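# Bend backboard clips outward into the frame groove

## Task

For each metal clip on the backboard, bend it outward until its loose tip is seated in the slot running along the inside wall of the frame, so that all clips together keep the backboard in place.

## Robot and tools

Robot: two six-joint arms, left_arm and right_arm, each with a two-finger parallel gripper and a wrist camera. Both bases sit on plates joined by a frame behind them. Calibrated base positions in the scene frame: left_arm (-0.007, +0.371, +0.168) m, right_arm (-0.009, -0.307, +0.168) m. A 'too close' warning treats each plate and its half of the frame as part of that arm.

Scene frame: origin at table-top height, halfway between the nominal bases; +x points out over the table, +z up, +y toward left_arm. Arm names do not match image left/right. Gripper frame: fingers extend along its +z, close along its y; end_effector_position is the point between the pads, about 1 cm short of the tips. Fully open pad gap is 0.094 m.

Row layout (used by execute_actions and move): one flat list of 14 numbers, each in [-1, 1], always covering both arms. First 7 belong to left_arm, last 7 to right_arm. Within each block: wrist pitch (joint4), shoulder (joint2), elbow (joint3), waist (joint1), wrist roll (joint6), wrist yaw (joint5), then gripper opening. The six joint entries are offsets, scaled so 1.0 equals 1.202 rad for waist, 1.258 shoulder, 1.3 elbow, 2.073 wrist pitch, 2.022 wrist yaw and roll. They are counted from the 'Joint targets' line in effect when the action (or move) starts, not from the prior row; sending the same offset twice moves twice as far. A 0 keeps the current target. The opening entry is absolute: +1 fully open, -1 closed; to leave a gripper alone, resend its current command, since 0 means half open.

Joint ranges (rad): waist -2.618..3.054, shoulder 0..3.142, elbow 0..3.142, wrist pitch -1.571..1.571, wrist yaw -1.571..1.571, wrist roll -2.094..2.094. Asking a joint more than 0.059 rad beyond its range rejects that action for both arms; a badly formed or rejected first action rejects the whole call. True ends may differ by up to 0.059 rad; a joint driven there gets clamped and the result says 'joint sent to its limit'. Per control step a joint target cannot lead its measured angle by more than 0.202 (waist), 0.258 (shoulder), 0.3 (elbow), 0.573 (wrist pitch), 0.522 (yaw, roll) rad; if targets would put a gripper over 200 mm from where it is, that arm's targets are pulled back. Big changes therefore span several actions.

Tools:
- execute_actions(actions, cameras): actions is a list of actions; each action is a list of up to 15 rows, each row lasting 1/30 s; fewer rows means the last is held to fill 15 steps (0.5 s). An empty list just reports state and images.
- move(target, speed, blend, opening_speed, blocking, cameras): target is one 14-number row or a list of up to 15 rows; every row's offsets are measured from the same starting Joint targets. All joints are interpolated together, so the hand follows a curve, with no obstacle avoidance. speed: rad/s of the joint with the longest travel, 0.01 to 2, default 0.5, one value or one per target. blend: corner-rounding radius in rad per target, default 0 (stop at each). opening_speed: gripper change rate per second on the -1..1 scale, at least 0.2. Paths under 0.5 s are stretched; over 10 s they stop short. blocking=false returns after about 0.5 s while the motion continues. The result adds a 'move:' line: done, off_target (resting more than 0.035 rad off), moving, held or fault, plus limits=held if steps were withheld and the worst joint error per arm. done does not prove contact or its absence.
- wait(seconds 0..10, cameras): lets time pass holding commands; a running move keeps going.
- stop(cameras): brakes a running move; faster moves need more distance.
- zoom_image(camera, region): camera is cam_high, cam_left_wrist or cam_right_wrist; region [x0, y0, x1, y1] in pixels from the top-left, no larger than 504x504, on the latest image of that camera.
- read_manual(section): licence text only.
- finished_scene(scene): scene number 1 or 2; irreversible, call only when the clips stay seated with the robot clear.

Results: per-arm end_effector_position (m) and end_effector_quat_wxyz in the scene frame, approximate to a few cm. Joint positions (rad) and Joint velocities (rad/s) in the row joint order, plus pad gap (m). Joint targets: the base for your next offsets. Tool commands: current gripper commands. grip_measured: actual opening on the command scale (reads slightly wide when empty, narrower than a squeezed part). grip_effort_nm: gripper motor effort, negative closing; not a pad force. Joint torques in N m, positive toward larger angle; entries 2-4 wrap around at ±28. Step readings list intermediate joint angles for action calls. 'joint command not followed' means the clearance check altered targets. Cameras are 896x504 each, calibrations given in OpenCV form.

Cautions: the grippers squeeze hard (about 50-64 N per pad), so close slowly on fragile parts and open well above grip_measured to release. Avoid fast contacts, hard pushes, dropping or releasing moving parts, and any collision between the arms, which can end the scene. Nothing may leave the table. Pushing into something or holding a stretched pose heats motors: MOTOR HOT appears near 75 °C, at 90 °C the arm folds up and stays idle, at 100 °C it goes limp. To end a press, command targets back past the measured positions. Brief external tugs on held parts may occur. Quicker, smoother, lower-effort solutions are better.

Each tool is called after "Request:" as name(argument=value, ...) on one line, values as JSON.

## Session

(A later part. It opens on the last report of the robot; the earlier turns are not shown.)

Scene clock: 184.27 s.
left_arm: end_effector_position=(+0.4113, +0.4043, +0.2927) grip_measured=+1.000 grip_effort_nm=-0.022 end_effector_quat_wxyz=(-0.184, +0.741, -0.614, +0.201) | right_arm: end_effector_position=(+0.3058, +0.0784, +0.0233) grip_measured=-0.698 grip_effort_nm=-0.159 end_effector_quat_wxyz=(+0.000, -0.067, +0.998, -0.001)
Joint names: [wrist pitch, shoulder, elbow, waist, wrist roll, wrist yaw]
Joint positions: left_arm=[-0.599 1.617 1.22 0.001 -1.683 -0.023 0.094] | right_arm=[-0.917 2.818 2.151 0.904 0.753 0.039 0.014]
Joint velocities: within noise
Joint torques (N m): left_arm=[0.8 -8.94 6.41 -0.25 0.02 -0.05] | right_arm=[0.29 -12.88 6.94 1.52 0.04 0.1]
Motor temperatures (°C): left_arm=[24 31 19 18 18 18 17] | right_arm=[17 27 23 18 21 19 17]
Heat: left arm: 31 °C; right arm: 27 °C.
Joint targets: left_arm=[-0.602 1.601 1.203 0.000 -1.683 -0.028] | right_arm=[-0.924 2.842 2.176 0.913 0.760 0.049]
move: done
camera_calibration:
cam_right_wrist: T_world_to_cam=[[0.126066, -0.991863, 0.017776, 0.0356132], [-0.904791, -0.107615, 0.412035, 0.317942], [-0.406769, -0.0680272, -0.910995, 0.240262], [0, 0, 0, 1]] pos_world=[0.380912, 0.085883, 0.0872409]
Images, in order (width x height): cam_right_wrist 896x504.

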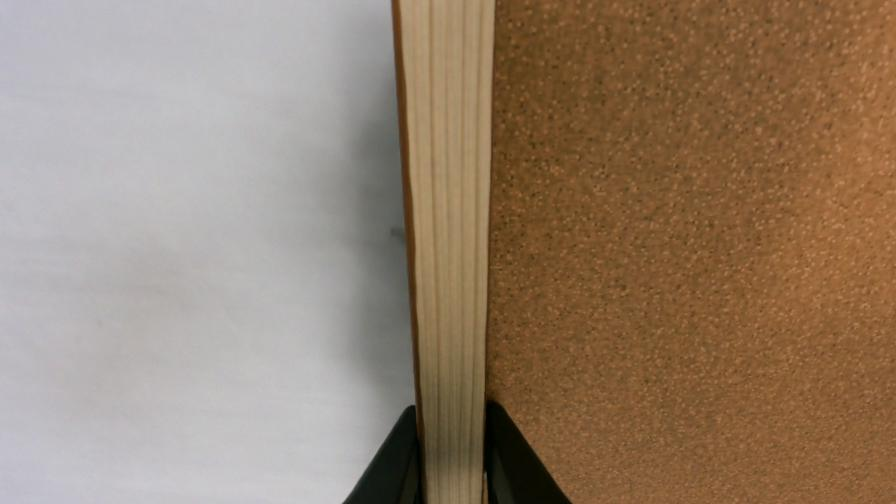

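Request:
move(target=[[0,0,0,0,0,0,1,0,0,0,-0.006,0,0,-0.55],[0,0,0,0,0,0,1,-0.045,-0.09,0,-0.006,0,0,-0.55]], speed=0.3, opening_speed=0.6, cameras=["cam_right_wrist"])

Request:
zoom_image(camera="cam_right_wrist", region=[420, 320, 580, 440])

Scene clock: 189.70 s.
left_arm: end_effector_position=(+0.4113, +0.4043, +0.2927) grip_measured=+1.000 grip_effort_nm=-0.027 end_effector_quat_wxyz=(-0.184, +0.741, -0.614, +0.201) | right_arm: end_effector_position=(+0.3015, +0.0715, +0.0508) grip_measured=-0.552 grip_effort_nm=0.056 end_effector_quat_wxyz=(-0.012, -0.068, +0.998, -0.013)
Joint names: [wrist pitch, shoulder, elbow, waist, wrist roll, wrist yaw]
Joint positions: left_arm=[-0.599 1.617 1.22 0.001 -1.683 -0.023 0.094] | right_arm=[-1.007 2.761 2.151 0.904 0.753 0.039 0.021]
Joint velocities: within noise
Joint torques (N m): left_arm=[0.82 -9.01 6.58 -0.29 0.03 -0.06] | right_arm=[0.2 -17.99 6.97 0.76 0.03 0.09]
Motor temperatures (°C): left_arm=[24 31 19 18 18 18 17] | right_arm=[17 26 23 18 21 19 17]
Heat: left arm: 31 °C; right arm: 26 °C.
Joint targets: left_arm=[-0.602 1.601 1.203 0.000 -1.683 -0.028] | right_arm=[-1.017 2.729 2.176 0.906 0.760 0.049]
move: done
camera_calibration:
cam_right_wrist: T_world_to_cam=[[0.127562, -0.990998, 0.0406225, 0.0270801], [-0.895847, -0.0975429, 0.433524, 0.297439], [-0.42566, -0.0916926, -0.900226, 0.269947], [0, 0, 0, 1]] pos_world=[0.377911, 0.0806015, 0.112967]
Images, in order (width x height): cam_right_wrist 896x504.

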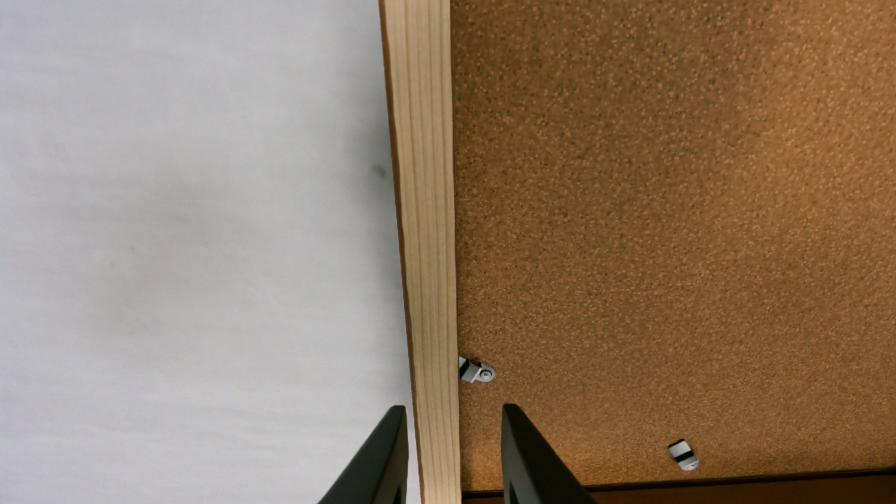

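Scaled by 3.150.

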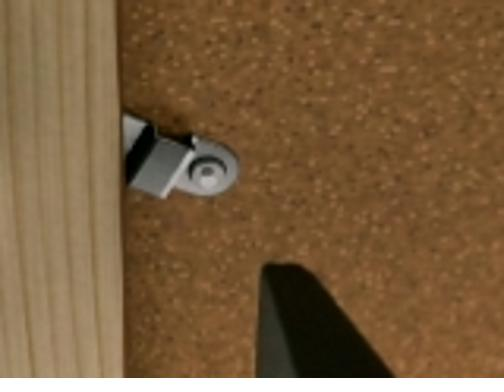

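Request:
move(target=[[0,0,0,0,0,0,1,0.03,0.06,0,0.006,0,0,-0.62],[0,0,0,0,0,0,1,0.048,0.0885,0,0.006,0,0,-0.62]], speed=[0.3,0.12], opening_speed=0.6, cameras=["cam_right_wrist"])

Request:
zoom_image(camera="cam_right_wrist", region=[380, 354, 580, 504])

Scene clock: 211.57 s.
left_arm: end_effector_position=(+0.4113, +0.4043, +0.2927) grip_measured=+1.000 grip_effort_nm=-0.022 end_effector_quat_wxyz=(-0.184, +0.741, -0.614, +0.201) | right_arm: end_effector_position=(+0.3012, +0.0731, +0.0243) grip_measured=-0.618 grip_effort_nm=-0.154 end_effector_quat_wxyz=(-0.010, -0.068, +0.998, -0.011)
Joint names: [wrist pitch, shoulder, elbow, waist, wrist roll, wrist yaw]
Joint positions: left_arm=[-0.599 1.617 1.22 0.001 -1.683 -0.023 0.094] | right_arm=[-0.947 2.816 2.151 0.904 0.753 0.039 0.018]
Joint velocities: within noise
Joint torques (N m): left_arm=[0.79 -8.91 6.37 -0.28 0.01 -0.04] | right_arm=[0.61 -12.82 6.9 1.43 0.04 0.09]
Motor temperatures (°C): left_arm=[25 31 19 18 18 18 17] | right_arm=[17 27 23 18 21 19 17]
Heat: left arm: 31 °C; right arm: 27 °C.
Joint targets: left_arm=[-0.602 1.601 1.203 0.000 -1.683 -0.028] | right_arm=[-0.918 2.840 2.176 0.913 0.760 0.049]
move: done
camera_calibration:
cam_right_wrist: T_world_to_cam=[[0.127652, -0.991111, 0.0374682, 0.0298375], [-0.89708, -0.0992636, 0.430574, 0.30946], [-0.423028, -0.0885757, -0.901777, 0.245079], [0, 0, 0, 1]] pos_world=[0.377477, 0.0819985, 0.0866427]
Images, in order (width x height): cam_right_wrist 896x504.

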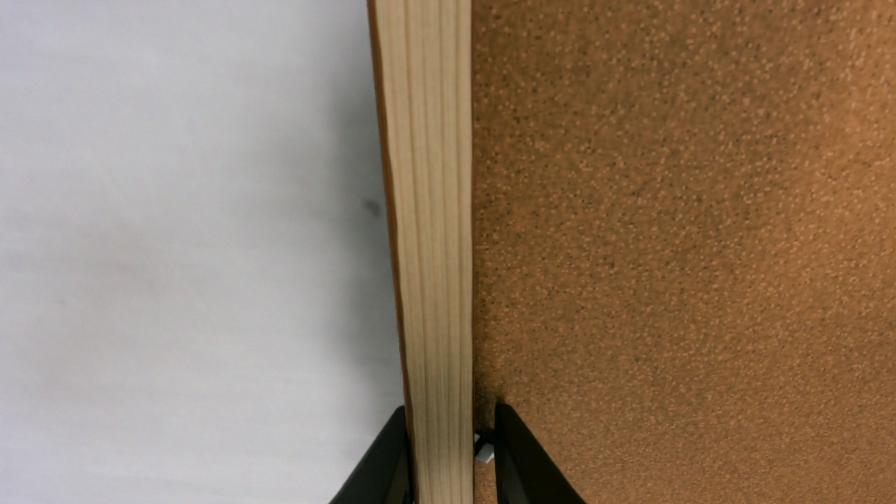

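Scaled by 2.520.

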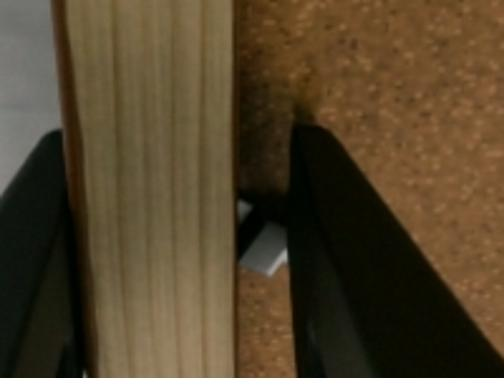

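Request:
move(target=[[0,0,0,0,0,0,1,0.0,-0.05,0,0,0,0,-0.62],[0,0,0,0,0,0,1,0.010,-0.018,0,0,0,0,-0.62]], speed=[0.2,0.12], opening_speed=0.6, cameras=["cam_right_wrist"])

Request:
zoom_image(camera="cam_right_wrist", region=[380, 354, 580, 504])

Scene clock: 223.27 s.
left_arm: end_effector_position=(+0.4113, +0.4043, +0.2927) grip_measured=+1.000 grip_effort_nm=-0.032 end_effector_quat_wxyz=(-0.184, +0.741, -0.614, +0.201) | right_arm: end_effector_position=(+0.3015, +0.0734, +0.0246) grip_measured=-0.618 grip_effort_nm=-0.154 end_effector_quat_wxyz=(-0.010, -0.068, +0.998, -0.011)
Joint names: [wrist pitch, shoulder, elbow, waist, wrist roll, wrist yaw]
Joint positions: left_arm=[-0.599 1.617 1.22 0.001 -1.683 -0.023 0.094] | right_arm=[-0.946 2.815 2.151 0.904 0.753 0.039 0.018]
Joint velocities: within noise
Joint torques (N m): left_arm=[0.82 -9.02 6.56 -0.28 0.01 -0.03] | right_arm=[0.81 -14.83 6.91 1.5 0.03 0.09]
Motor temperatures (°C): left_arm=[25 31 19 18 18 18 17] | right_arm=[17 27 23 18 21 19 17]
Heat: left arm: 31 °C; right arm: 27 °C.
Joint targets: left_arm=[-0.602 1.601 1.203 0.000 -1.683 -0.028] | right_arm=[-0.897 2.817 2.176 0.913 0.760 0.049]
move: off_target (right_arm); right_arm: the wrist pitch is farthest, 0.049 rad from its target
camera_calibration:
cam_right_wrist: T_world_to_cam=[[0.127559, -0.991162, 0.0364188, 0.0301404], [-0.8975, -0.0997198, 0.429593, 0.309751], [-0.422165, -0.0874842, -0.902288, 0.245205], [0, 0, 0, 1]] pos_world=[0.377674, 0.0822139, 0.087081]
Images, in order (width x height): cam_right_wrist 896x504.

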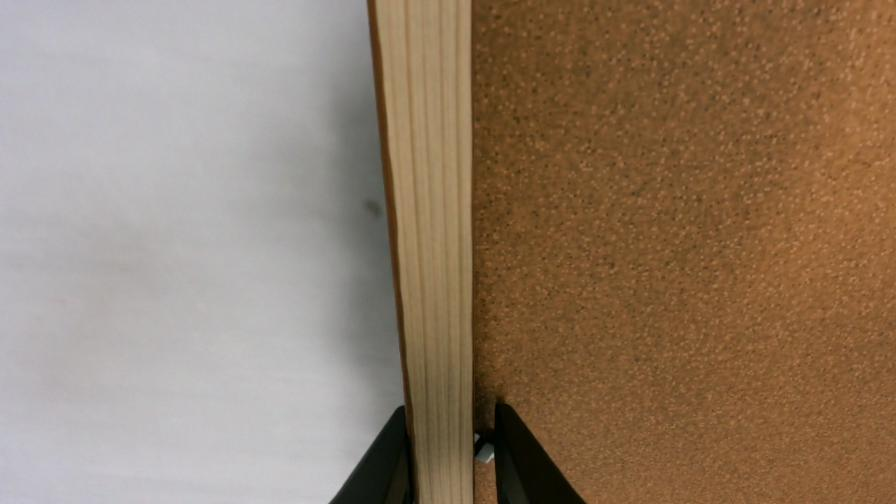

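Scaled by 2.520.

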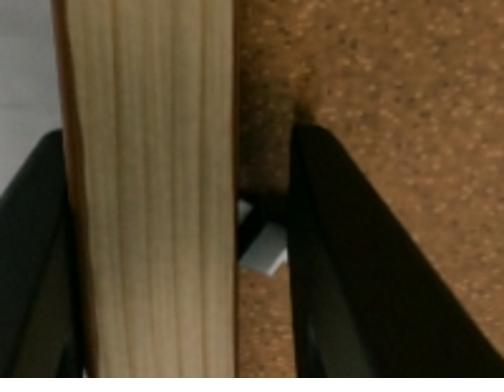

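Request:
move(target=[[0,0,0,0,0,0,1,-0.015,-0.06,0,0,0,0,-0.62]], speed=[0.2], cameras=["cam_right_wrist"])

Request:
zoom_image(camera="cam_right_wrist", region=[380, 354, 580, 504])

Scene clock: 227.90 s.
left_arm: end_effector_position=(+0.4113, +0.4043, +0.2927) grip_measured=+1.000 grip_effort_nm=-0.017 end_effector_quat_wxyz=(-0.184, +0.741, -0.614, +0.201) | right_arm: end_effector_position=(+0.3094, +0.0821, +0.0418) grip_measured=-0.618 grip_effort_nm=-0.149 end_effector_quat_wxyz=(+0.006, -0.067, +0.998, +0.006)
Joint names: [wrist pitch, shoulder, elbow, waist, wrist roll, wrist yaw]
Joint positions: left_arm=[-0.599 1.617 1.22 0.001 -1.683 -0.023 0.094] | right_arm=[-0.936 2.78 2.151 0.904 0.753 0.039 0.018]
Joint velocities: left_arm=[within noise] | right_arm=[-0.037 0.012 -0.007 -0.002 -0.022 -0.154 0]
Joint torques (N m): left_arm=[0.86 -8.87 6.54 -0.36 0.02 -0.02] | right_arm=[0.45 -18.56 6.9 1.5 0.03 0.09]
Motor temperatures (°C): left_arm=[25 31 19 18 18 18 17] | right_arm=[17 29 24 18 21 19 17]
Heat: left arm: 31 °C; right arm: 29 °C.
Joint targets: left_arm=[-0.602 1.601 1.203 0.000 -1.683 -0.028] | right_arm=[-0.928 2.742 2.176 0.913 0.760 0.049]
move: off_target (right_arm); right_arm: the shoulder is farthest, 0.038 rad from its target
camera_calibration:
cam_right_wrist: T_world_to_cam=[[0.12519, -0.992123, 0.00435185, 0.0392804], [-0.909856, -0.113058, 0.399224, 0.31656], [-0.395588, -0.0539383, -0.916843, 0.254405], [0, 0, 0, 1]] pos_world=[0.383746, 0.0884827, 0.1067]
Images, in order (width x height): cam_right_wrist 896x504.

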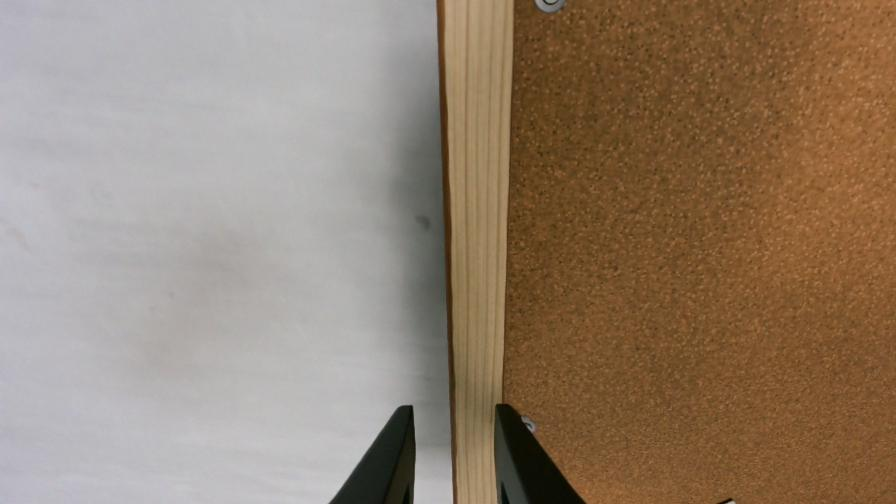

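Scaled by 2.520.

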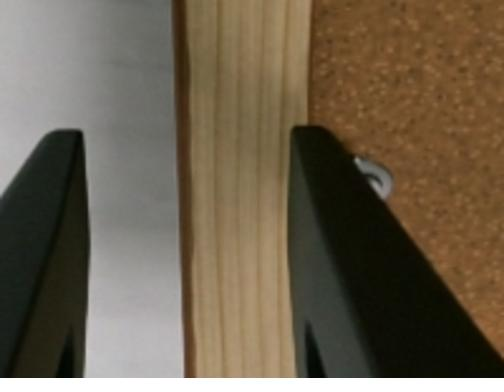

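Request:
move(target=[[0,0,0,0,0,0,1,-0.012,0.010,0.0154,-0.0225,0,0,-0.62],[0,0,0,0,0,0,1,0.003,0.068,0.0154,-0.0225,0,0,-0.62]], speed=[0.2,0.12], cameras=["cam_right_wrist"])

Request:
zoom_image(camera="cam_right_wrist", region=[380, 354, 580, 504])

Scene clock: 239.80 s.
left_arm: end_effector_position=(+0.4113, +0.4043, +0.2927) grip_measured=+1.000 grip_effort_nm=-0.027 end_effector_quat_wxyz=(-0.184, +0.741, -0.614, +0.201) | right_arm: end_effector_position=(+0.3124, +0.0753, +0.0265) grip_measured=-0.618 grip_effort_nm=-0.149 end_effector_quat_wxyz=(+0.000, -0.060, +0.998, -0.001)
Joint names: [wrist pitch, shoulder, elbow, waist, wrist roll, wrist yaw]
Joint positions: left_arm=[-0.599 1.617 1.22 0.001 -1.683 -0.023 0.094] | right_arm=[-0.931 2.818 2.166 0.89 0.753 0.039 0.018]
Joint velocities: within noise
Joint torques (N m): left_arm=[0.84 -8.96 6.46 -0.32 0.04 -0.03] | right_arm=[0.43 -14.28 7.31 0.31 0.04 0.09]
Motor temperatures (°C): left_arm=[25 31 19 18 18 18 17] | right_arm=[17 30 24 18 21 19 17]
Heat: left arm: 31 °C; right arm: 30 °C.
Joint targets: left_arm=[-0.602 1.601 1.203 0.000 -1.683 -0.028] | right_arm=[-0.922 2.827 2.196 0.886 0.760 0.049]
move: done
camera_calibration:
cam_right_wrist: T_world_to_cam=[[0.111638, -0.993599, 0.0172504, 0.0362055], [-0.906369, -0.0946888, 0.411738, 0.321824], [-0.407469, -0.0616009, -0.911139, 0.245363], [0, 0, 0, 1]] pos_world=[0.387627, 0.0815614, 0.0904277]
Images, in order (width x height): cam_right_wrist 896x504.

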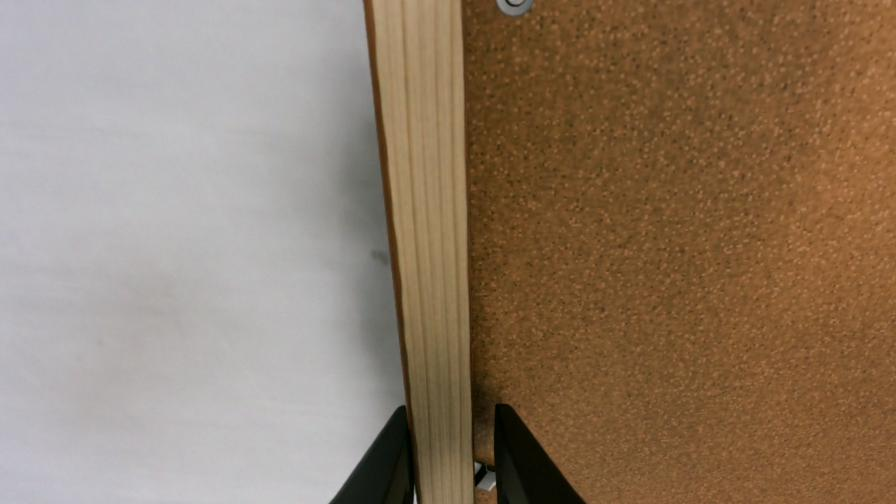

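Scaled by 2.520.

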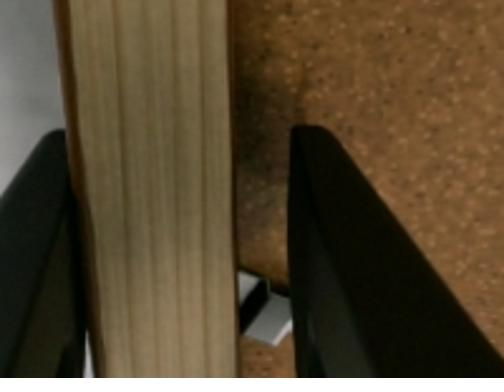

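Request:
move(target=[[0,0,0,0,0,0,1,0.001,0.0035,0,0.0,0,0,-0.62],[0,0,0,0,0,0,1,-0.011,0.0045,0,0.013,0,0,-0.62]], speed=[0.1,0.08], cameras=["cam_right_wrist"])

Request:
zoom_image(camera="cam_right_wrist", region=[380, 354, 580, 504])

Scene clock: 251.83 s.
left_arm: end_effector_position=(+0.4113, +0.4043, +0.2927) grip_measured=+1.000 grip_effort_nm=-0.027 end_effector_quat_wxyz=(-0.184, +0.741, -0.614, +0.201) | right_arm: end_effector_position=(+0.3122, +0.0750, +0.0265) grip_measured=-0.618 grip_effort_nm=-0.149 end_effector_quat_wxyz=(-0.001, -0.060, +0.998, -0.001)
Joint names: [wrist pitch, shoulder, elbow, waist, wrist roll, wrist yaw]
Joint positions: left_arm=[-0.599 1.617 1.22 0.001 -1.683 -0.023 0.094] | right_arm=[-0.932 2.818 2.166 0.89 0.753 0.039 0.018]
Joint velocities: within noise
Joint torques (N m): left_arm=[0.82 -8.81 6.45 -0.39 0.02 -0.03] | right_arm=[0.24 -13.65 7.32 1.8 0.03 0.08]
Motor temperatures (°C): left_arm=[25 31 19 18 18 18 17] | right_arm=[17 29 24 18 21 19 17]
Heat: left arm: 31 °C; right arm: 29 °C.
Joint targets: left_arm=[-0.602 1.601 1.203 0.000 -1.683 -0.028] | right_arm=[-0.945 2.833 2.196 0.901 0.760 0.049]
move: done
camera_calibration:
cam_right_wrist: T_world_to_cam=[[0.111714, -0.993572, 0.0183021, 0.0358903], [-0.90596, -0.0942603, 0.412736, 0.321389], [-0.408358, -0.0626893, -0.910667, 0.245593], [0, 0, 0, 1]] pos_world=[0.387446, 0.0813499, 0.0903477]
Images, in order (width x height): cam_right_wrist 896x504.

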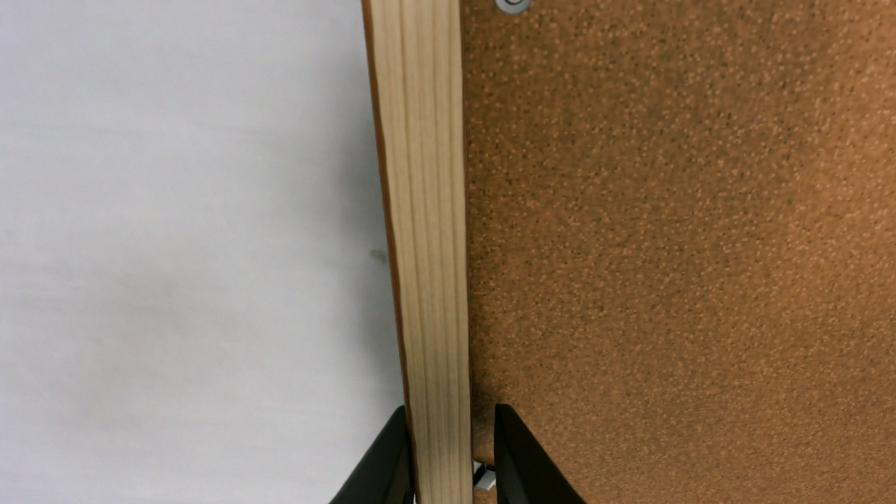

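Scaled by 2.520.

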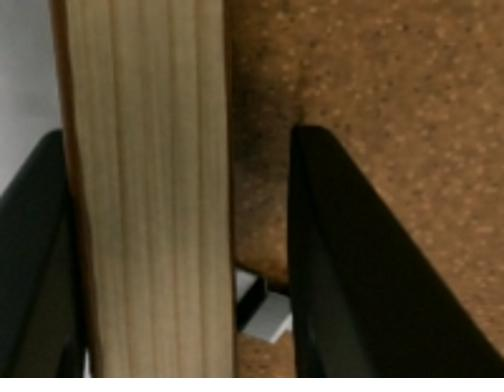

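Request:
move(target=[[0,0,0,0,0,0,1,-0.010,-0.004,0,0.002,0,0,-0.62]], speed=[0.08], cameras=["cam_right_wrist"])

Request:
zoom_image(camera="cam_right_wrist", region=[380, 354, 580, 504])

Scene clock: 257.70 s.
left_arm: end_effector_position=(+0.4113, +0.4043, +0.2927) grip_measured=+1.000 grip_effort_nm=-0.022 end_effector_quat_wxyz=(-0.184, +0.741, -0.614, +0.201) | right_arm: end_effector_position=(+0.3081, +0.0743, +0.0266) grip_measured=-0.618 grip_effort_nm=-0.159 end_effector_quat_wxyz=(-0.005, -0.063, +0.998, -0.006)
Joint names: [wrist pitch, shoulder, elbow, waist, wrist roll, wrist yaw]
Joint positions: left_arm=[-0.599 1.617 1.22 0.001 -1.683 -0.023 0.094] | right_arm=[-0.945 2.818 2.166 0.895 0.753 0.039 0.018]
Joint velocities: within noise
Joint torques (N m): left_arm=[0.85 -8.85 6.53 -0.27 -0.03 -0.03] | right_arm=[0.13 -14.11 7.3 1.47 0.03 0.08]
Motor temperatures (°C): left_arm=[25 31 19 18 18 18 17] | right_arm=[17 28 25 18 21 19 17]
Heat: left arm: 31 °C; right arm: 28 °C.
Joint targets: left_arm=[-0.602 1.601 1.203 0.000 -1.683 -0.028] | right_arm=[-0.965 2.828 2.196 0.904 0.760 0.049]
move: done
camera_calibration:
cam_right_wrist: T_world_to_cam=[[0.117673, -0.992689, 0.0268744, 0.0335281], [-0.902124, -0.0955462, 0.420765, 0.316331], [-0.415121, -0.0737566, -0.906772, 0.246834], [0, 0, 0, 1]] pos_world=[0.38389, 0.0817128, 0.0898199]
Images, in order (width x height): cam_right_wrist 896x504.

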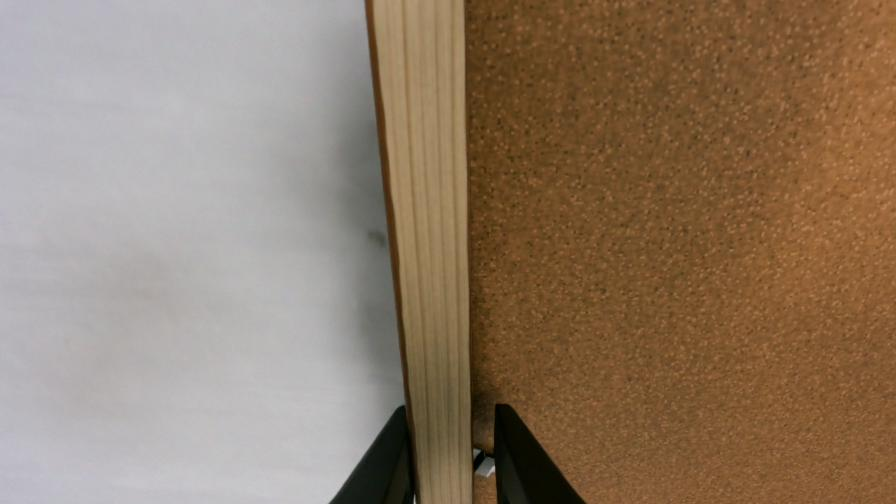

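Scaled by 2.520.

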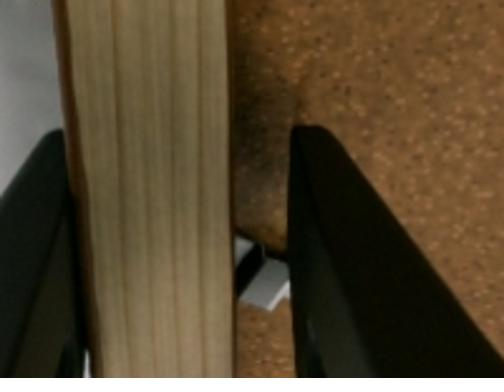

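Request:
move(target=[[0,0,0,0,0,0,1,-0.02,-0.085,0,-0.01,0,0,-0.62]], speed=[0.2], cameras=["cam_right_wrist"])

Request:
zoom_image(camera="cam_right_wrist", region=[420, 334, 580, 454])

Scene clock: 264.80 s.
left_arm: end_effector_position=(+0.4113, +0.4043, +0.2927) grip_measured=+1.000 grip_effort_nm=-0.022 end_effector_quat_wxyz=(-0.184, +0.741, -0.614, +0.201) | right_arm: end_effector_position=(+0.3118, +0.0768, +0.0583) grip_measured=-0.618 grip_effort_nm=-0.149 end_effector_quat_wxyz=(+0.001, -0.063, +0.998, +0.000)
Joint names: [wrist pitch, shoulder, elbow, waist, wrist roll, wrist yaw]
Joint positions: left_arm=[-0.599 1.617 1.22 0.001 -1.683 -0.023 0.094] | right_arm=[-0.997 2.754 2.171 0.895 0.753 0.039 0.018]
Joint velocities: within noise
Joint torques (N m): left_arm=[0.83 -8.91 6.45 -0.28 -0.01 0.01] | right_arm=[0.28 -18.18 7.09 0.36 0.03 0.08]
Motor temperatures (°C): left_arm=[25 31 19 18 18 18 17] | right_arm=[17 28 25 18 21 19 17]
Heat: left arm: 31 °C; right arm: 28 °C.
Joint targets: left_arm=[-0.602 1.601 1.203 0.000 -1.683 -0.028] | right_arm=[-1.007 2.721 2.196 0.892 0.760 0.049]
move: done
camera_calibration:
cam_right_wrist: T_world_to_cam=[[0.116824, -0.99303, 0.0155723, 0.0356576], [-0.906532, -0.100218, 0.410069, 0.308862], [-0.40565, -0.0620228, -0.911922, 0.273738], [0, 0, 0, 1]] pos_world=[0.386869, 0.0833405, 0.122418]
Images, in order (width x height): cam_right_wrist 896x504.

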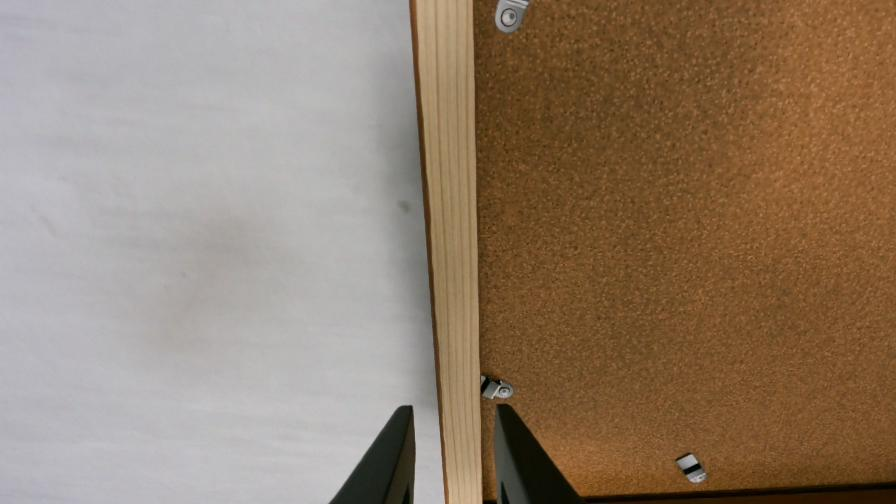

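Scaled by 3.150.

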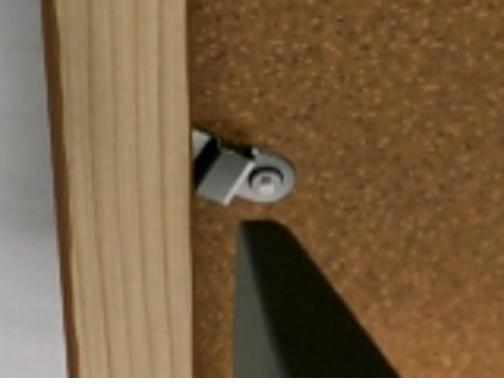

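Request:
move(target=[[0,0,0,0,0,0,1,0.057,0,-0.106,0.0137,0,0,-0.3],[0,0,0,0,0,0,1,0.0665,0.046,-0.106,0.0137,0,0,-0.3]], speed=[0.25,0.12], opening_speed=0.8, cameras=["cam_right_wrist"])

Scene clock: 308.60 s.
left_arm: end_effector_position=(+0.4113, +0.4043, +0.2927) grip_measured=+1.000 grip_effort_nm=-0.017 end_effector_quat_wxyz=(-0.184, +0.741, -0.614, +0.201) | right_arm: end_effector_position=(+0.3040, +0.0720, +0.0290) grip_measured=-0.302 grip_effort_nm=0.066 end_effector_quat_wxyz=(+0.002, -0.064, +0.998, +0.002)
Joint names: [wrist pitch, shoulder, elbow, waist, wrist roll, wrist yaw]
Joint positions: left_arm=[-0.599 1.617 1.22 0.001 -1.683 -0.023 0.094] | right_arm=[-0.879 2.766 2.069 0.899 0.753 0.039 0.033]
Joint velocities: within noise
Joint torques (N m): left_arm=[0.83 -8.79 6.42 -0.31 0.03 -0.03] | right_arm=[0.46 -13.64 4.33 1.51 0.02 0.09]
Motor temperatures (°C): left_arm=[25 31 19 18 18 18 17] | right_arm=[17 34 24 18 21 19 17]
Heat: left arm: 31 °C; right arm: 34 °C.
Joint targets: left_arm=[-0.602 1.601 1.203 0.000 -1.683 -0.028] | right_arm=[-0.869 2.779 2.058 0.908 0.760 0.049]
move: done
camera_calibration:
cam_right_wrist: T_world_to_cam=[[0.120409, -0.992644, 0.012608, 0.0313014], [-0.9073, -0.104885, 0.407193, 0.313971], [-0.402875, -0.060469, -0.913255, 0.242638], [0, 0, 0, 1]] pos_world=[0.37885, 0.0786741, 0.0933485]
Images, in order (width x height): cam_right_wrist 896x504.

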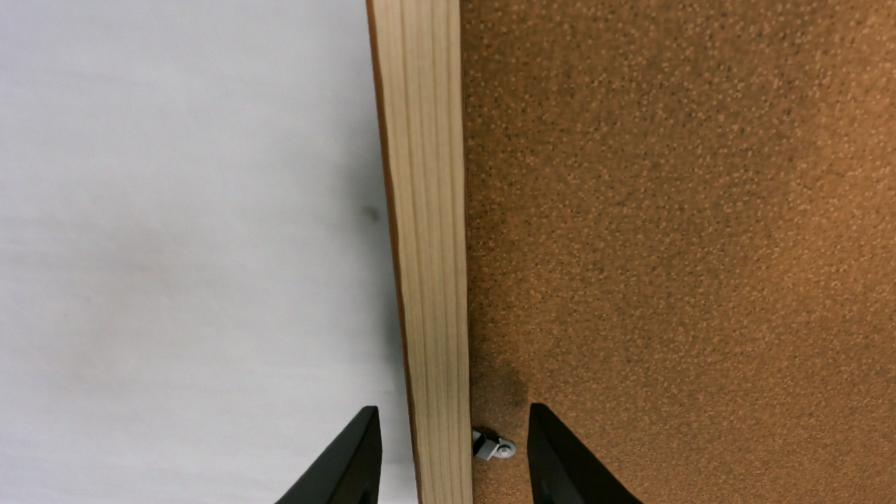

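Request:
move(target=[[0,0,0,0,0,0,1,-0.001,0.0115,0,0,0,0,-0.3]], speed=[0.1], opening_speed=0.8, cameras=["cam_right_wrist"])

Scene clock: 313.40 s.
left_arm: end_effector_position=(+0.4113, +0.4043, +0.2927) grip_measured=+1.000 grip_effort_nm=-0.022 end_effector_quat_wxyz=(-0.184, +0.741, -0.614, +0.201) | right_arm: end_effector_position=(+0.3021, +0.0701, +0.0233) grip_measured=-0.302 grip_effort_nm=0.066 end_effector_quat_wxyz=(-0.001, -0.065, +0.998, -0.002)
Joint names: [wrist pitch, shoulder, elbow, waist, wrist roll, wrist yaw]
Joint positions: left_arm=[-0.599 1.617 1.22 0.001 -1.683 -0.023 0.094] | right_arm=[-0.877 2.778 2.069 0.899 0.753 0.039 0.033]
Joint velocities: within noise
Joint torques (N m): left_arm=[0.82 -8.9 6.41 -0.43 0.02 -0.04] | right_arm=[0.4 -13.46 4.33 1.52 0.04 0.1]
Motor temperatures (°C): left_arm=[25 31 19 18 18 18 17] | right_arm=[17 33 24 18 21 19 17]
Heat: left arm: 31 °C; right arm: 33 °C.
Joint targets: left_arm=[-0.602 1.601 1.203 0.000 -1.683 -0.028] | right_arm=[-0.871 2.794 2.058 0.908 0.760 0.049]
move: done
camera_calibration:
cam_right_wrist: T_world_to_cam=[[0.120908, -0.992468, 0.0197082, 0.0293364], [-0.904574, -0.10198, 0.413939, 0.31321], [-0.408811, -0.0678759, -0.910091, 0.238739], [0, 0, 0, 1]] pos_world=[0.377374, 0.0772613, 0.0870459]
Images, in order (width x height): cam_right_wrist 896x504.

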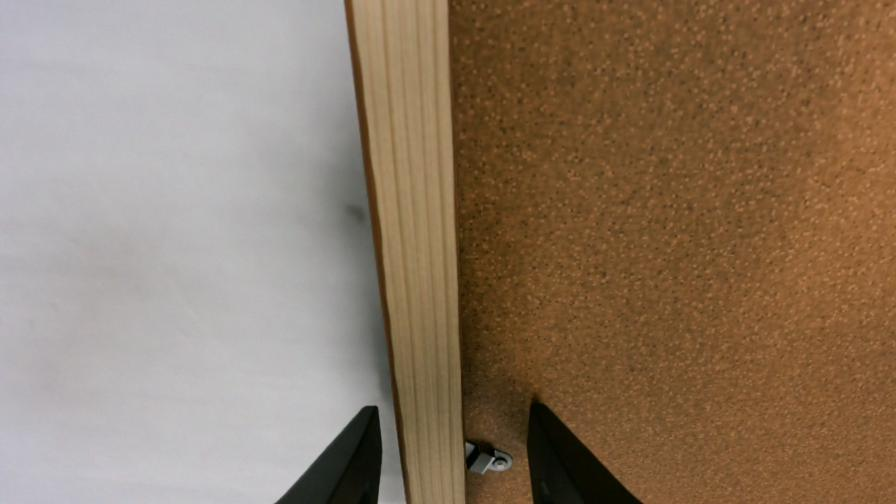

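Request:
move(target=[[0,0,0,0,0,0,1,0,0.005,0,0.002,0,0,-0.3],[0,0,0,0,0,0,1,0,0.005,0,0.002,0,0,-0.52]], speed=[0.1], opening_speed=0.25, cameras=["cam_right_wrist"])

Request:
zoom_image(camera="cam_right_wrist", region=[380, 354, 580, 504])

speed must be one number or one for each of the 2 targets, got a list of 1; nothing of the call was run

Scaled by 2.520.

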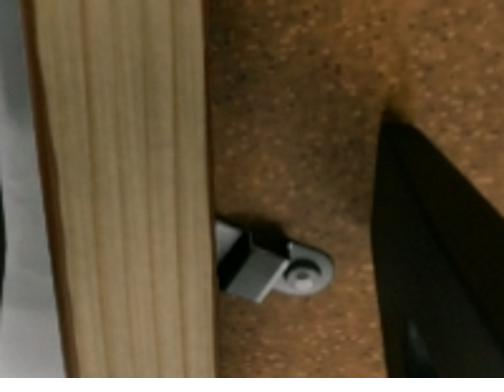

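Request:
move(target=[[0,0,0,0,0,0,1,0,0.005,0,0.002,0,0,-0.3],[0,0,0,0,0,0,1,0,0.005,0,0.002,0,0,-0.52]], speed=0.1, opening_speed=0.25, cameras=["cam_right_wrist"])

Request:
zoom_image(camera="cam_right_wrist", region=[380, 354, 580, 504])

Scene clock: 322.63 s.
left_arm: end_effector_position=(+0.4113, +0.4043, +0.2927) grip_measured=+1.000 grip_effort_nm=-0.027 end_effector_quat_wxyz=(-0.184, +0.741, -0.614, +0.201) | right_arm: end_effector_position=(+0.3022, +0.0698, +0.0231) grip_measured=-0.518 grip_effort_nm=-0.159 end_effector_quat_wxyz=(-0.001, -0.065, +0.998, -0.003)
Joint names: [wrist pitch, shoulder, elbow, waist, wrist roll, wrist yaw]
Joint positions: left_arm=[-0.599 1.617 1.22 0.001 -1.683 -0.023 0.094] | right_arm=[-0.877 2.779 2.069 0.899 0.753 0.041 0.023]
Joint velocities: within noise
Joint torques (N m): left_arm=[0.83 -8.85 6.43 -0.23 0.01 -0.01] | right_arm=[0.42 -12.85 4.33 1.74 0.04 0.08]
Motor temperatures (°C): left_arm=[25 32 19 18 18 18 17] | right_arm=[17 31 23 18 21 19 17]
Heat: left arm: 32 °C; right arm: 31 °C.
Joint targets: left_arm=[-0.602 1.601 1.203 0.000 -1.683 -0.028] | right_arm=[-0.871 2.800 2.058 0.911 0.760 0.049]
move: done
camera_calibration:
cam_right_wrist: T_world_to_cam=[[0.120911, -0.99244, 0.0210755, 0.0290443], [-0.904959, -0.101478, 0.41322, 0.313484], [-0.407957, -0.0690351, -0.910387, 0.238446], [0, 0, 0, 1]] pos_world=[0.377455, 0.0770975, 0.0869283]
Images, in order (width x height): cam_right_wrist 896x504.

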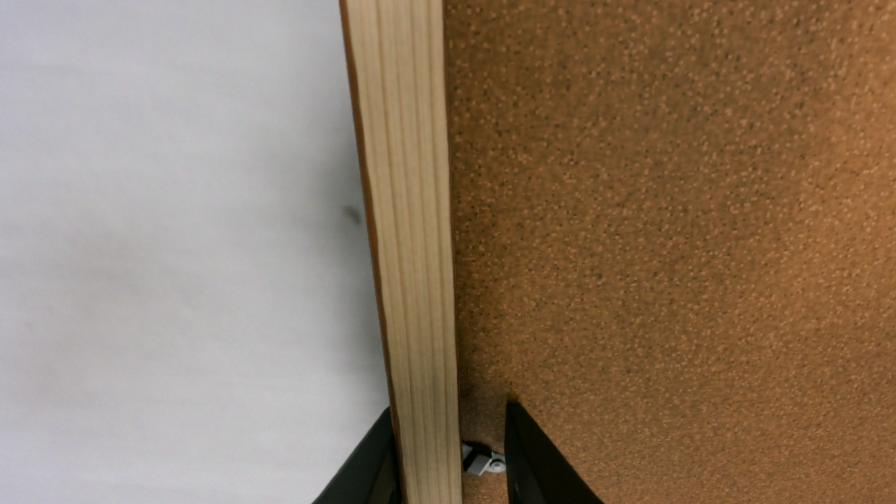

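Scaled by 2.520.

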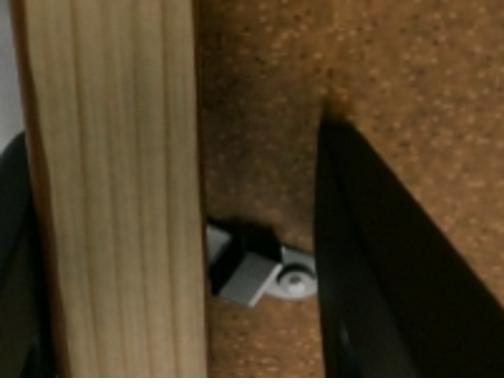

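Request:
move(target=[0,0,0,0,0,0,1,0,0.003,0.006,0.006,0,0,-0.71], speed=0.1, opening_speed=0.25, cameras=["cam_right_wrist"])

Request:
zoom_image(camera="cam_right_wrist", region=[380, 354, 580, 504])

Scene clock: 327.07 s.
left_arm: end_effector_position=(+0.4113, +0.4043, +0.2927) grip_measured=+1.000 grip_effort_nm=-0.022 end_effector_quat_wxyz=(-0.184, +0.741, -0.614, +0.201) | right_arm: end_effector_position=(+0.3004, +0.0730, +0.0231) grip_measured=-0.708 grip_effort_nm=-0.164 end_effector_quat_wxyz=(+0.002, -0.069, +0.998, -0.002)
Joint names: [wrist pitch, shoulder, elbow, waist, wrist roll, wrist yaw]
Joint positions: left_arm=[-0.599 1.617 1.22 0.001 -1.683 -0.023 0.094] | right_arm=[-0.872 2.779 2.069 0.907 0.753 0.044 0.014]
Joint velocities: within noise
Joint torques (N m): left_arm=[0.84 -8.98 6.35 -0.36 0.02 -0.03] | right_arm=[0.37 -12.59 4.86 1.61 0.03 0.05]
Motor temperatures (°C): left_arm=[25 32 19 18 18 18 17] | right_arm=[17 30 23 18 21 19 17]
Heat: left arm: 32 °C; right arm: 30 °C.
Joint targets: left_arm=[-0.602 1.601 1.203 0.000 -1.683 -0.028] | right_arm=[-0.871 2.804 2.066 0.918 0.759 0.049]
move: done
camera_calibration:
cam_right_wrist: T_world_to_cam=[[0.128918, -0.991448, 0.0202638, 0.0299398], [-0.906705, -0.109575, 0.407284, 0.313401], [-0.40158, -0.0708796, -0.913077, 0.236173], [0, 0, 0, 1]] pos_world=[0.375144, 0.0807643, 0.0873944]
Images, in order (width x height): cam_right_wrist 896x504.

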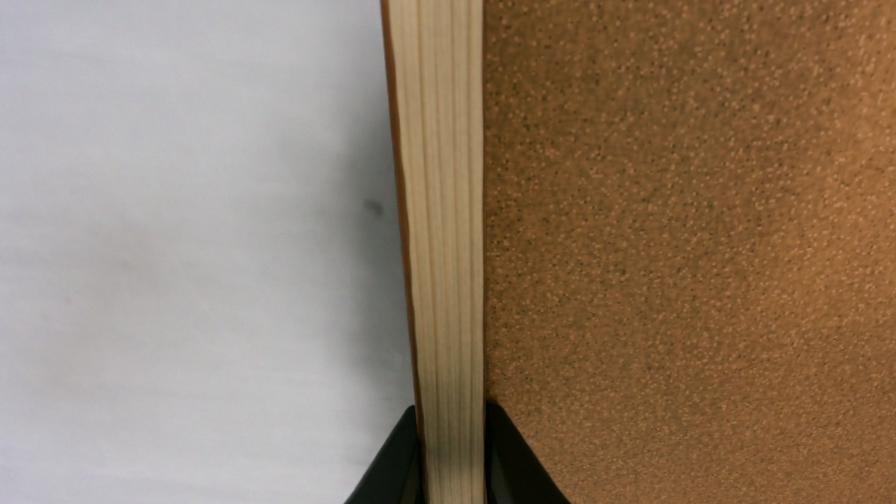

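Scaled by 2.520.

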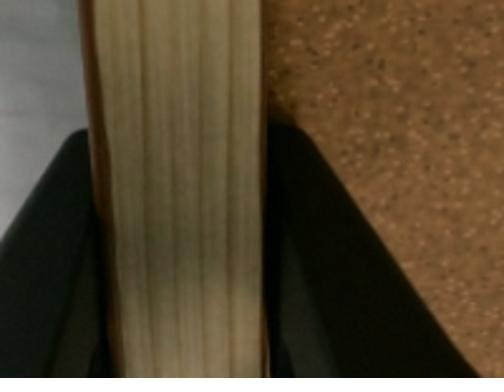

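Request:
move(target=[[0,0,0,0,0,0,1,0,0,0,0,0,0,-0.55],[0,0,0,0,0,0,1,-0.045,-0.09,0,0,0,0,-0.55]], speed=0.4, cameras=["cam_right_wrist"])

Scene clock: 355.23 s.
left_arm: end_effector_position=(+0.4113, +0.4043, +0.2927) grip_measured=+1.000 grip_effort_nm=-0.027 end_effector_quat_wxyz=(-0.184, +0.741, -0.614, +0.201) | right_arm: end_effector_position=(+0.2963, +0.0682, +0.0498) grip_measured=-0.552 grip_effort_nm=0.061 end_effector_quat_wxyz=(-0.007, -0.070, +0.997, -0.011)
Joint names: [wrist pitch, shoulder, elbow, waist, wrist roll, wrist yaw]
Joint positions: left_arm=[-0.599 1.617 1.22 0.001 -1.683 -0.023 0.094] | right_arm=[-0.954 2.723 2.069 0.91 0.753 0.044 0.021]
Joint velocities: within noise
Joint torques (N m): left_arm=[0.85 -8.79 6.28 -0.38 0.06 -0.03] | right_arm=[0.2 -17.78 4.92 1.43 0.03 0.04]
Motor temperatures (°C): left_arm=[25 32 19 18 18 18 17] | right_arm=[17 30 23 18 21 19 17]
Heat: left arm: 32 °C; right arm: 30 °C.
Joint targets: left_arm=[-0.602 1.601 1.203 0.000 -1.683 -0.028] | right_arm=[-0.964 2.690 2.066 0.918 0.760 0.049]
move: done
camera_calibration:
cam_right_wrist: T_world_to_cam=[[0.132265, -0.990493, 0.0378158, 0.0232154], [-0.899538, -0.10392, 0.424302, 0.29491], [-0.416338, -0.0901372, -0.904731, 0.263899], [0, 0, 0, 1]] pos_world=[0.372083, 0.077429, 0.112749]
Images, in order (width x height): cam_right_wrist 896x504.

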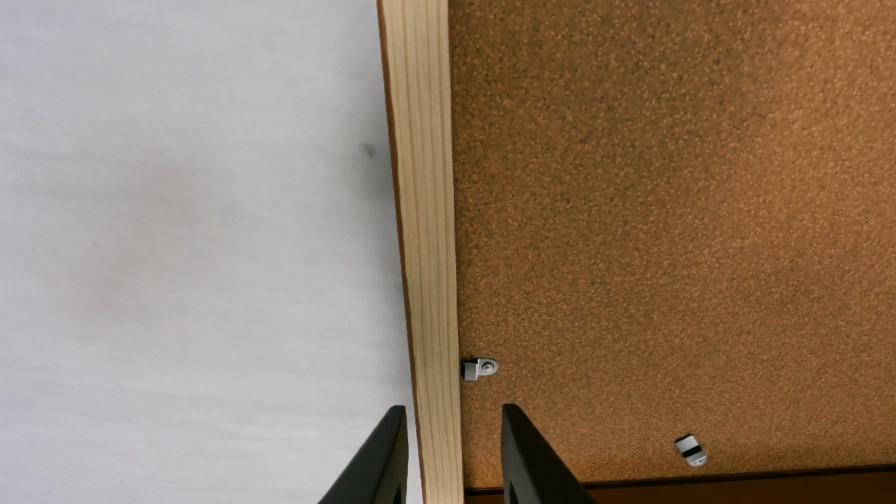

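Request:
zoom_image(camera="cam_right_wrist", region=[430, 330, 530, 410])

Scaled by 5.040.

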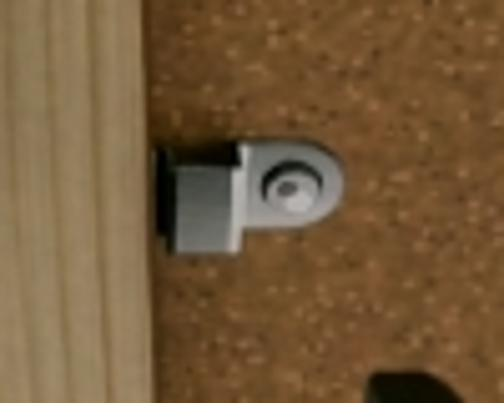

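Request:
move(target=[0,0,0,0,0,0,1,0.1684,-0.2838,-0.5077,-0.0366,-0.7957,0,-0.30], speed=0.6, cameras=["cam_right_wrist"])

Scene clock: 417.07 s.
left_arm: end_effector_position=(+0.4113, +0.4043, +0.2927) grip_measured=+1.000 grip_effort_nm=-0.027 end_effector_quat_wxyz=(-0.184, +0.741, -0.614, +0.201) | right_arm: end_effector_position=(+0.2522, -0.0052, +0.0614) grip_measured=-0.302 grip_effort_nm=0.056 end_effector_quat_wxyz=(-0.002, +0.753, -0.658, +0.003)
Joint names: [wrist pitch, shoulder, elbow, waist, wrist roll, wrist yaw]
Joint positions: left_arm=[-0.599 1.617 1.22 0.001 -1.683 -0.023 0.094] | right_arm=[-0.625 2.371 1.418 0.881 -0.841 0.044 0.033]
Joint velocities: within noise
Joint torques (N m): left_arm=[0.81 -8.92 6.48 -0.31 0.03 -0.04] | right_arm=[0.46 -15.51 3.6 -0.16 -0.13 0.03]
Motor temperatures (°C): left_arm=[26 32 20 18 18 18 17] | right_arm=[17 33 23 18 21 19 17]
Heat: left arm: 32 °C; right arm: 33 °C.
Joint targets: left_arm=[-0.602 1.601 1.203 0.000 -1.683 -0.028] | right_arm=[-0.615 2.333 1.406 0.874 -0.849 0.049]
move: off_target (right_arm); right_arm: the shoulder is farthest, 0.038 rad from its target
camera_calibration:
cam_right_wrist: T_world_to_cam=[[0.991689, 0.126703, 0.0223222, -0.254078], [0.106304, -0.904712, 0.412549, -0.0144123], [0.0724665, -0.406747, -0.910662, 0.124797], [0, 0, 0, 1]] pos_world=[0.244455, 0.0699143, 0.125265]
Images, in order (width x height): cam_right_wrist 896x504.

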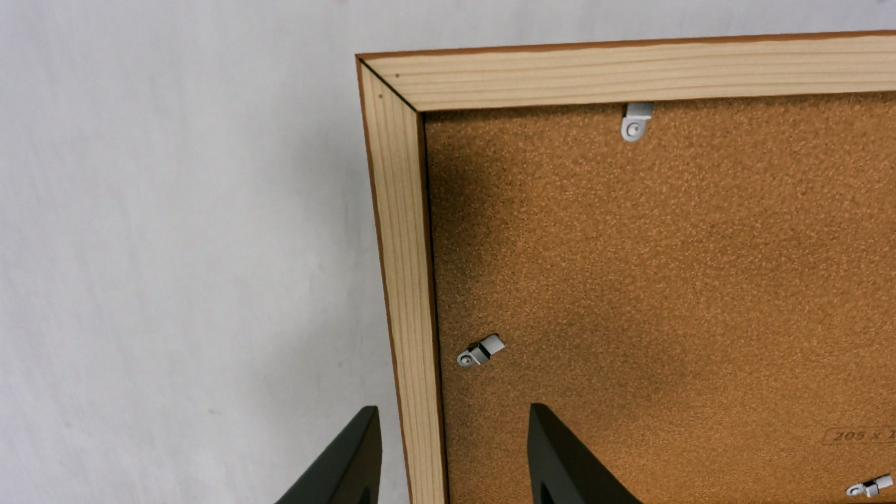

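Request:
move(target=[0,0,0,0,0,0,1,0.0453,0.0986,-0.0188,0.0175,-0.0124,0,-0.10], speed=0.3, cameras=["cam_right_wrist"])

Scene clock: 446.13 s.
left_arm: end_effector_position=(+0.4113, +0.4043, +0.2927) grip_measured=+1.000 grip_effort_nm=-0.022 end_effector_quat_wxyz=(-0.184, +0.741, -0.614, +0.201) | right_arm: end_effector_position=(+0.2432, -0.0108, +0.0243) grip_measured=-0.102 grip_effort_nm=0.061 end_effector_quat_wxyz=(+0.008, +0.763, -0.646, +0.003)
Joint names: [wrist pitch, shoulder, elbow, waist, wrist roll, wrist yaw]
Joint positions: left_arm=[-0.599 1.617 1.22 0.001 -1.683 -0.023 0.094] | right_arm=[-0.531 2.454 1.387 0.886 -0.867 0.044 0.042]
Joint velocities: within noise
Joint torques (N m): left_arm=[0.85 -8.8 6.34 -0.32 0 -0.03] | right_arm=[0.44 -11.69 3.64 1.37 -0.11 0.04]
Motor temperatures (°C): left_arm=[26 32 20 18 18 18 17] | right_arm=[17 36 22 18 21 19 17]
Heat: left arm: 32 °C; right arm: 36 °C.
Joint targets: left_arm=[-0.602 1.601 1.203 0.000 -1.683 -0.028] | right_arm=[-0.521 2.457 1.382 0.895 -0.875 0.049]
move: done
camera_calibration:
cam_right_wrist: T_world_to_cam=[[0.987489, 0.157539, 0.00686022, -0.241894], [0.139733, -0.894378, 0.424926, -0.0115434], [0.0730782, -0.418651, -0.905202, 0.0889907], [0, 0, 0, 1]] pos_world=[0.233978, 0.0650398, 0.0871191]
Images, in order (width x height): cam_right_wrist 896x504.

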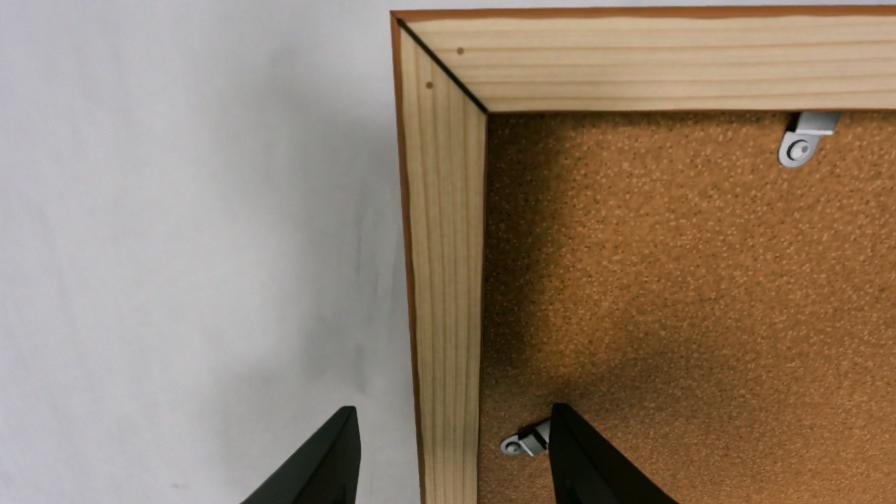

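Request:
move(target=[0,0,0,0,0,0,1,-0.0193,-0.0556,0.0277,0,0,0,-0.05], speed=0.3, cameras=["cam_right_wrist"])

Scene clock: 465.03 s.
left_arm: end_effector_position=(+0.4113, +0.4043, +0.2927) grip_measured=+1.000 grip_effort_nm=-0.027 end_effector_quat_wxyz=(-0.184, +0.741, -0.614, +0.201) | right_arm: end_effector_position=(+0.2486, -0.0053, +0.0391) grip_measured=-0.052 grip_effort_nm=0.061 end_effector_quat_wxyz=(-0.003, +0.763, -0.646, +0.003)
Joint names: [wrist pitch, shoulder, elbow, waist, wrist roll, wrist yaw]
Joint positions: left_arm=[-0.599 1.617 1.22 0.001 -1.683 -0.023 0.094] | right_arm=[-0.552 2.419 1.396 0.886 -0.867 0.044 0.045]
Joint velocities: within noise
Joint torques (N m): left_arm=[0.86 -8.85 6.46 -0.32 -0.01 -0.03] | right_arm=[0.29 -14.95 5.81 1.4 -0.12 0.04]
Motor temperatures (°C): left_arm=[26 32 20 18 18 18 17] | right_arm=[17 33 23 18 21 19 17]
Heat: left arm: 32 °C; right arm: 33 °C.
Joint targets: left_arm=[-0.602 1.601 1.203 0.000 -1.683 -0.028] | right_arm=[-0.561 2.387 1.418 0.895 -0.874 0.049]
move: done
camera_calibration:
cam_right_wrist: T_world_to_cam=[[0.987331, 0.15673, 0.0247536, -0.248863], [0.132885, -0.901995, 0.410787, -0.0114652], [0.0867105, -0.402294, -0.911395, 0.10128], [0, 0, 0, 1]] pos_world=[0.238452, 0.0694071, 0.103176]
Images, in order (width x height): cam_right_wrist 896x504.

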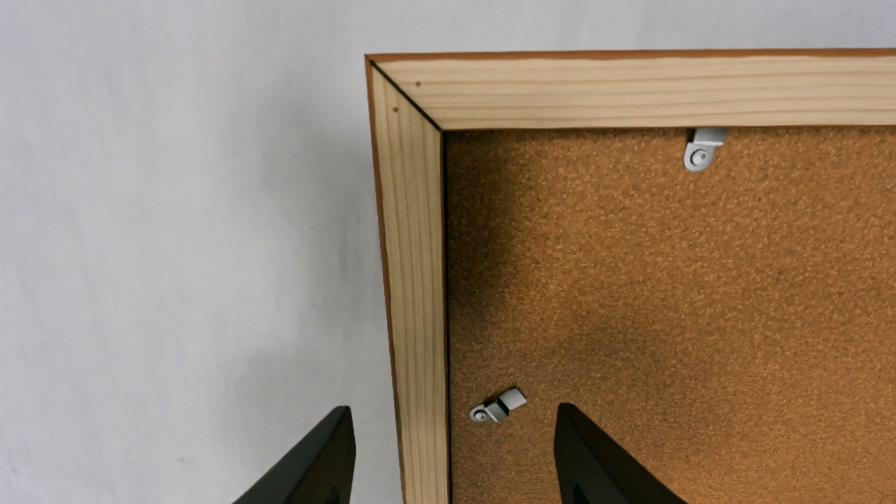

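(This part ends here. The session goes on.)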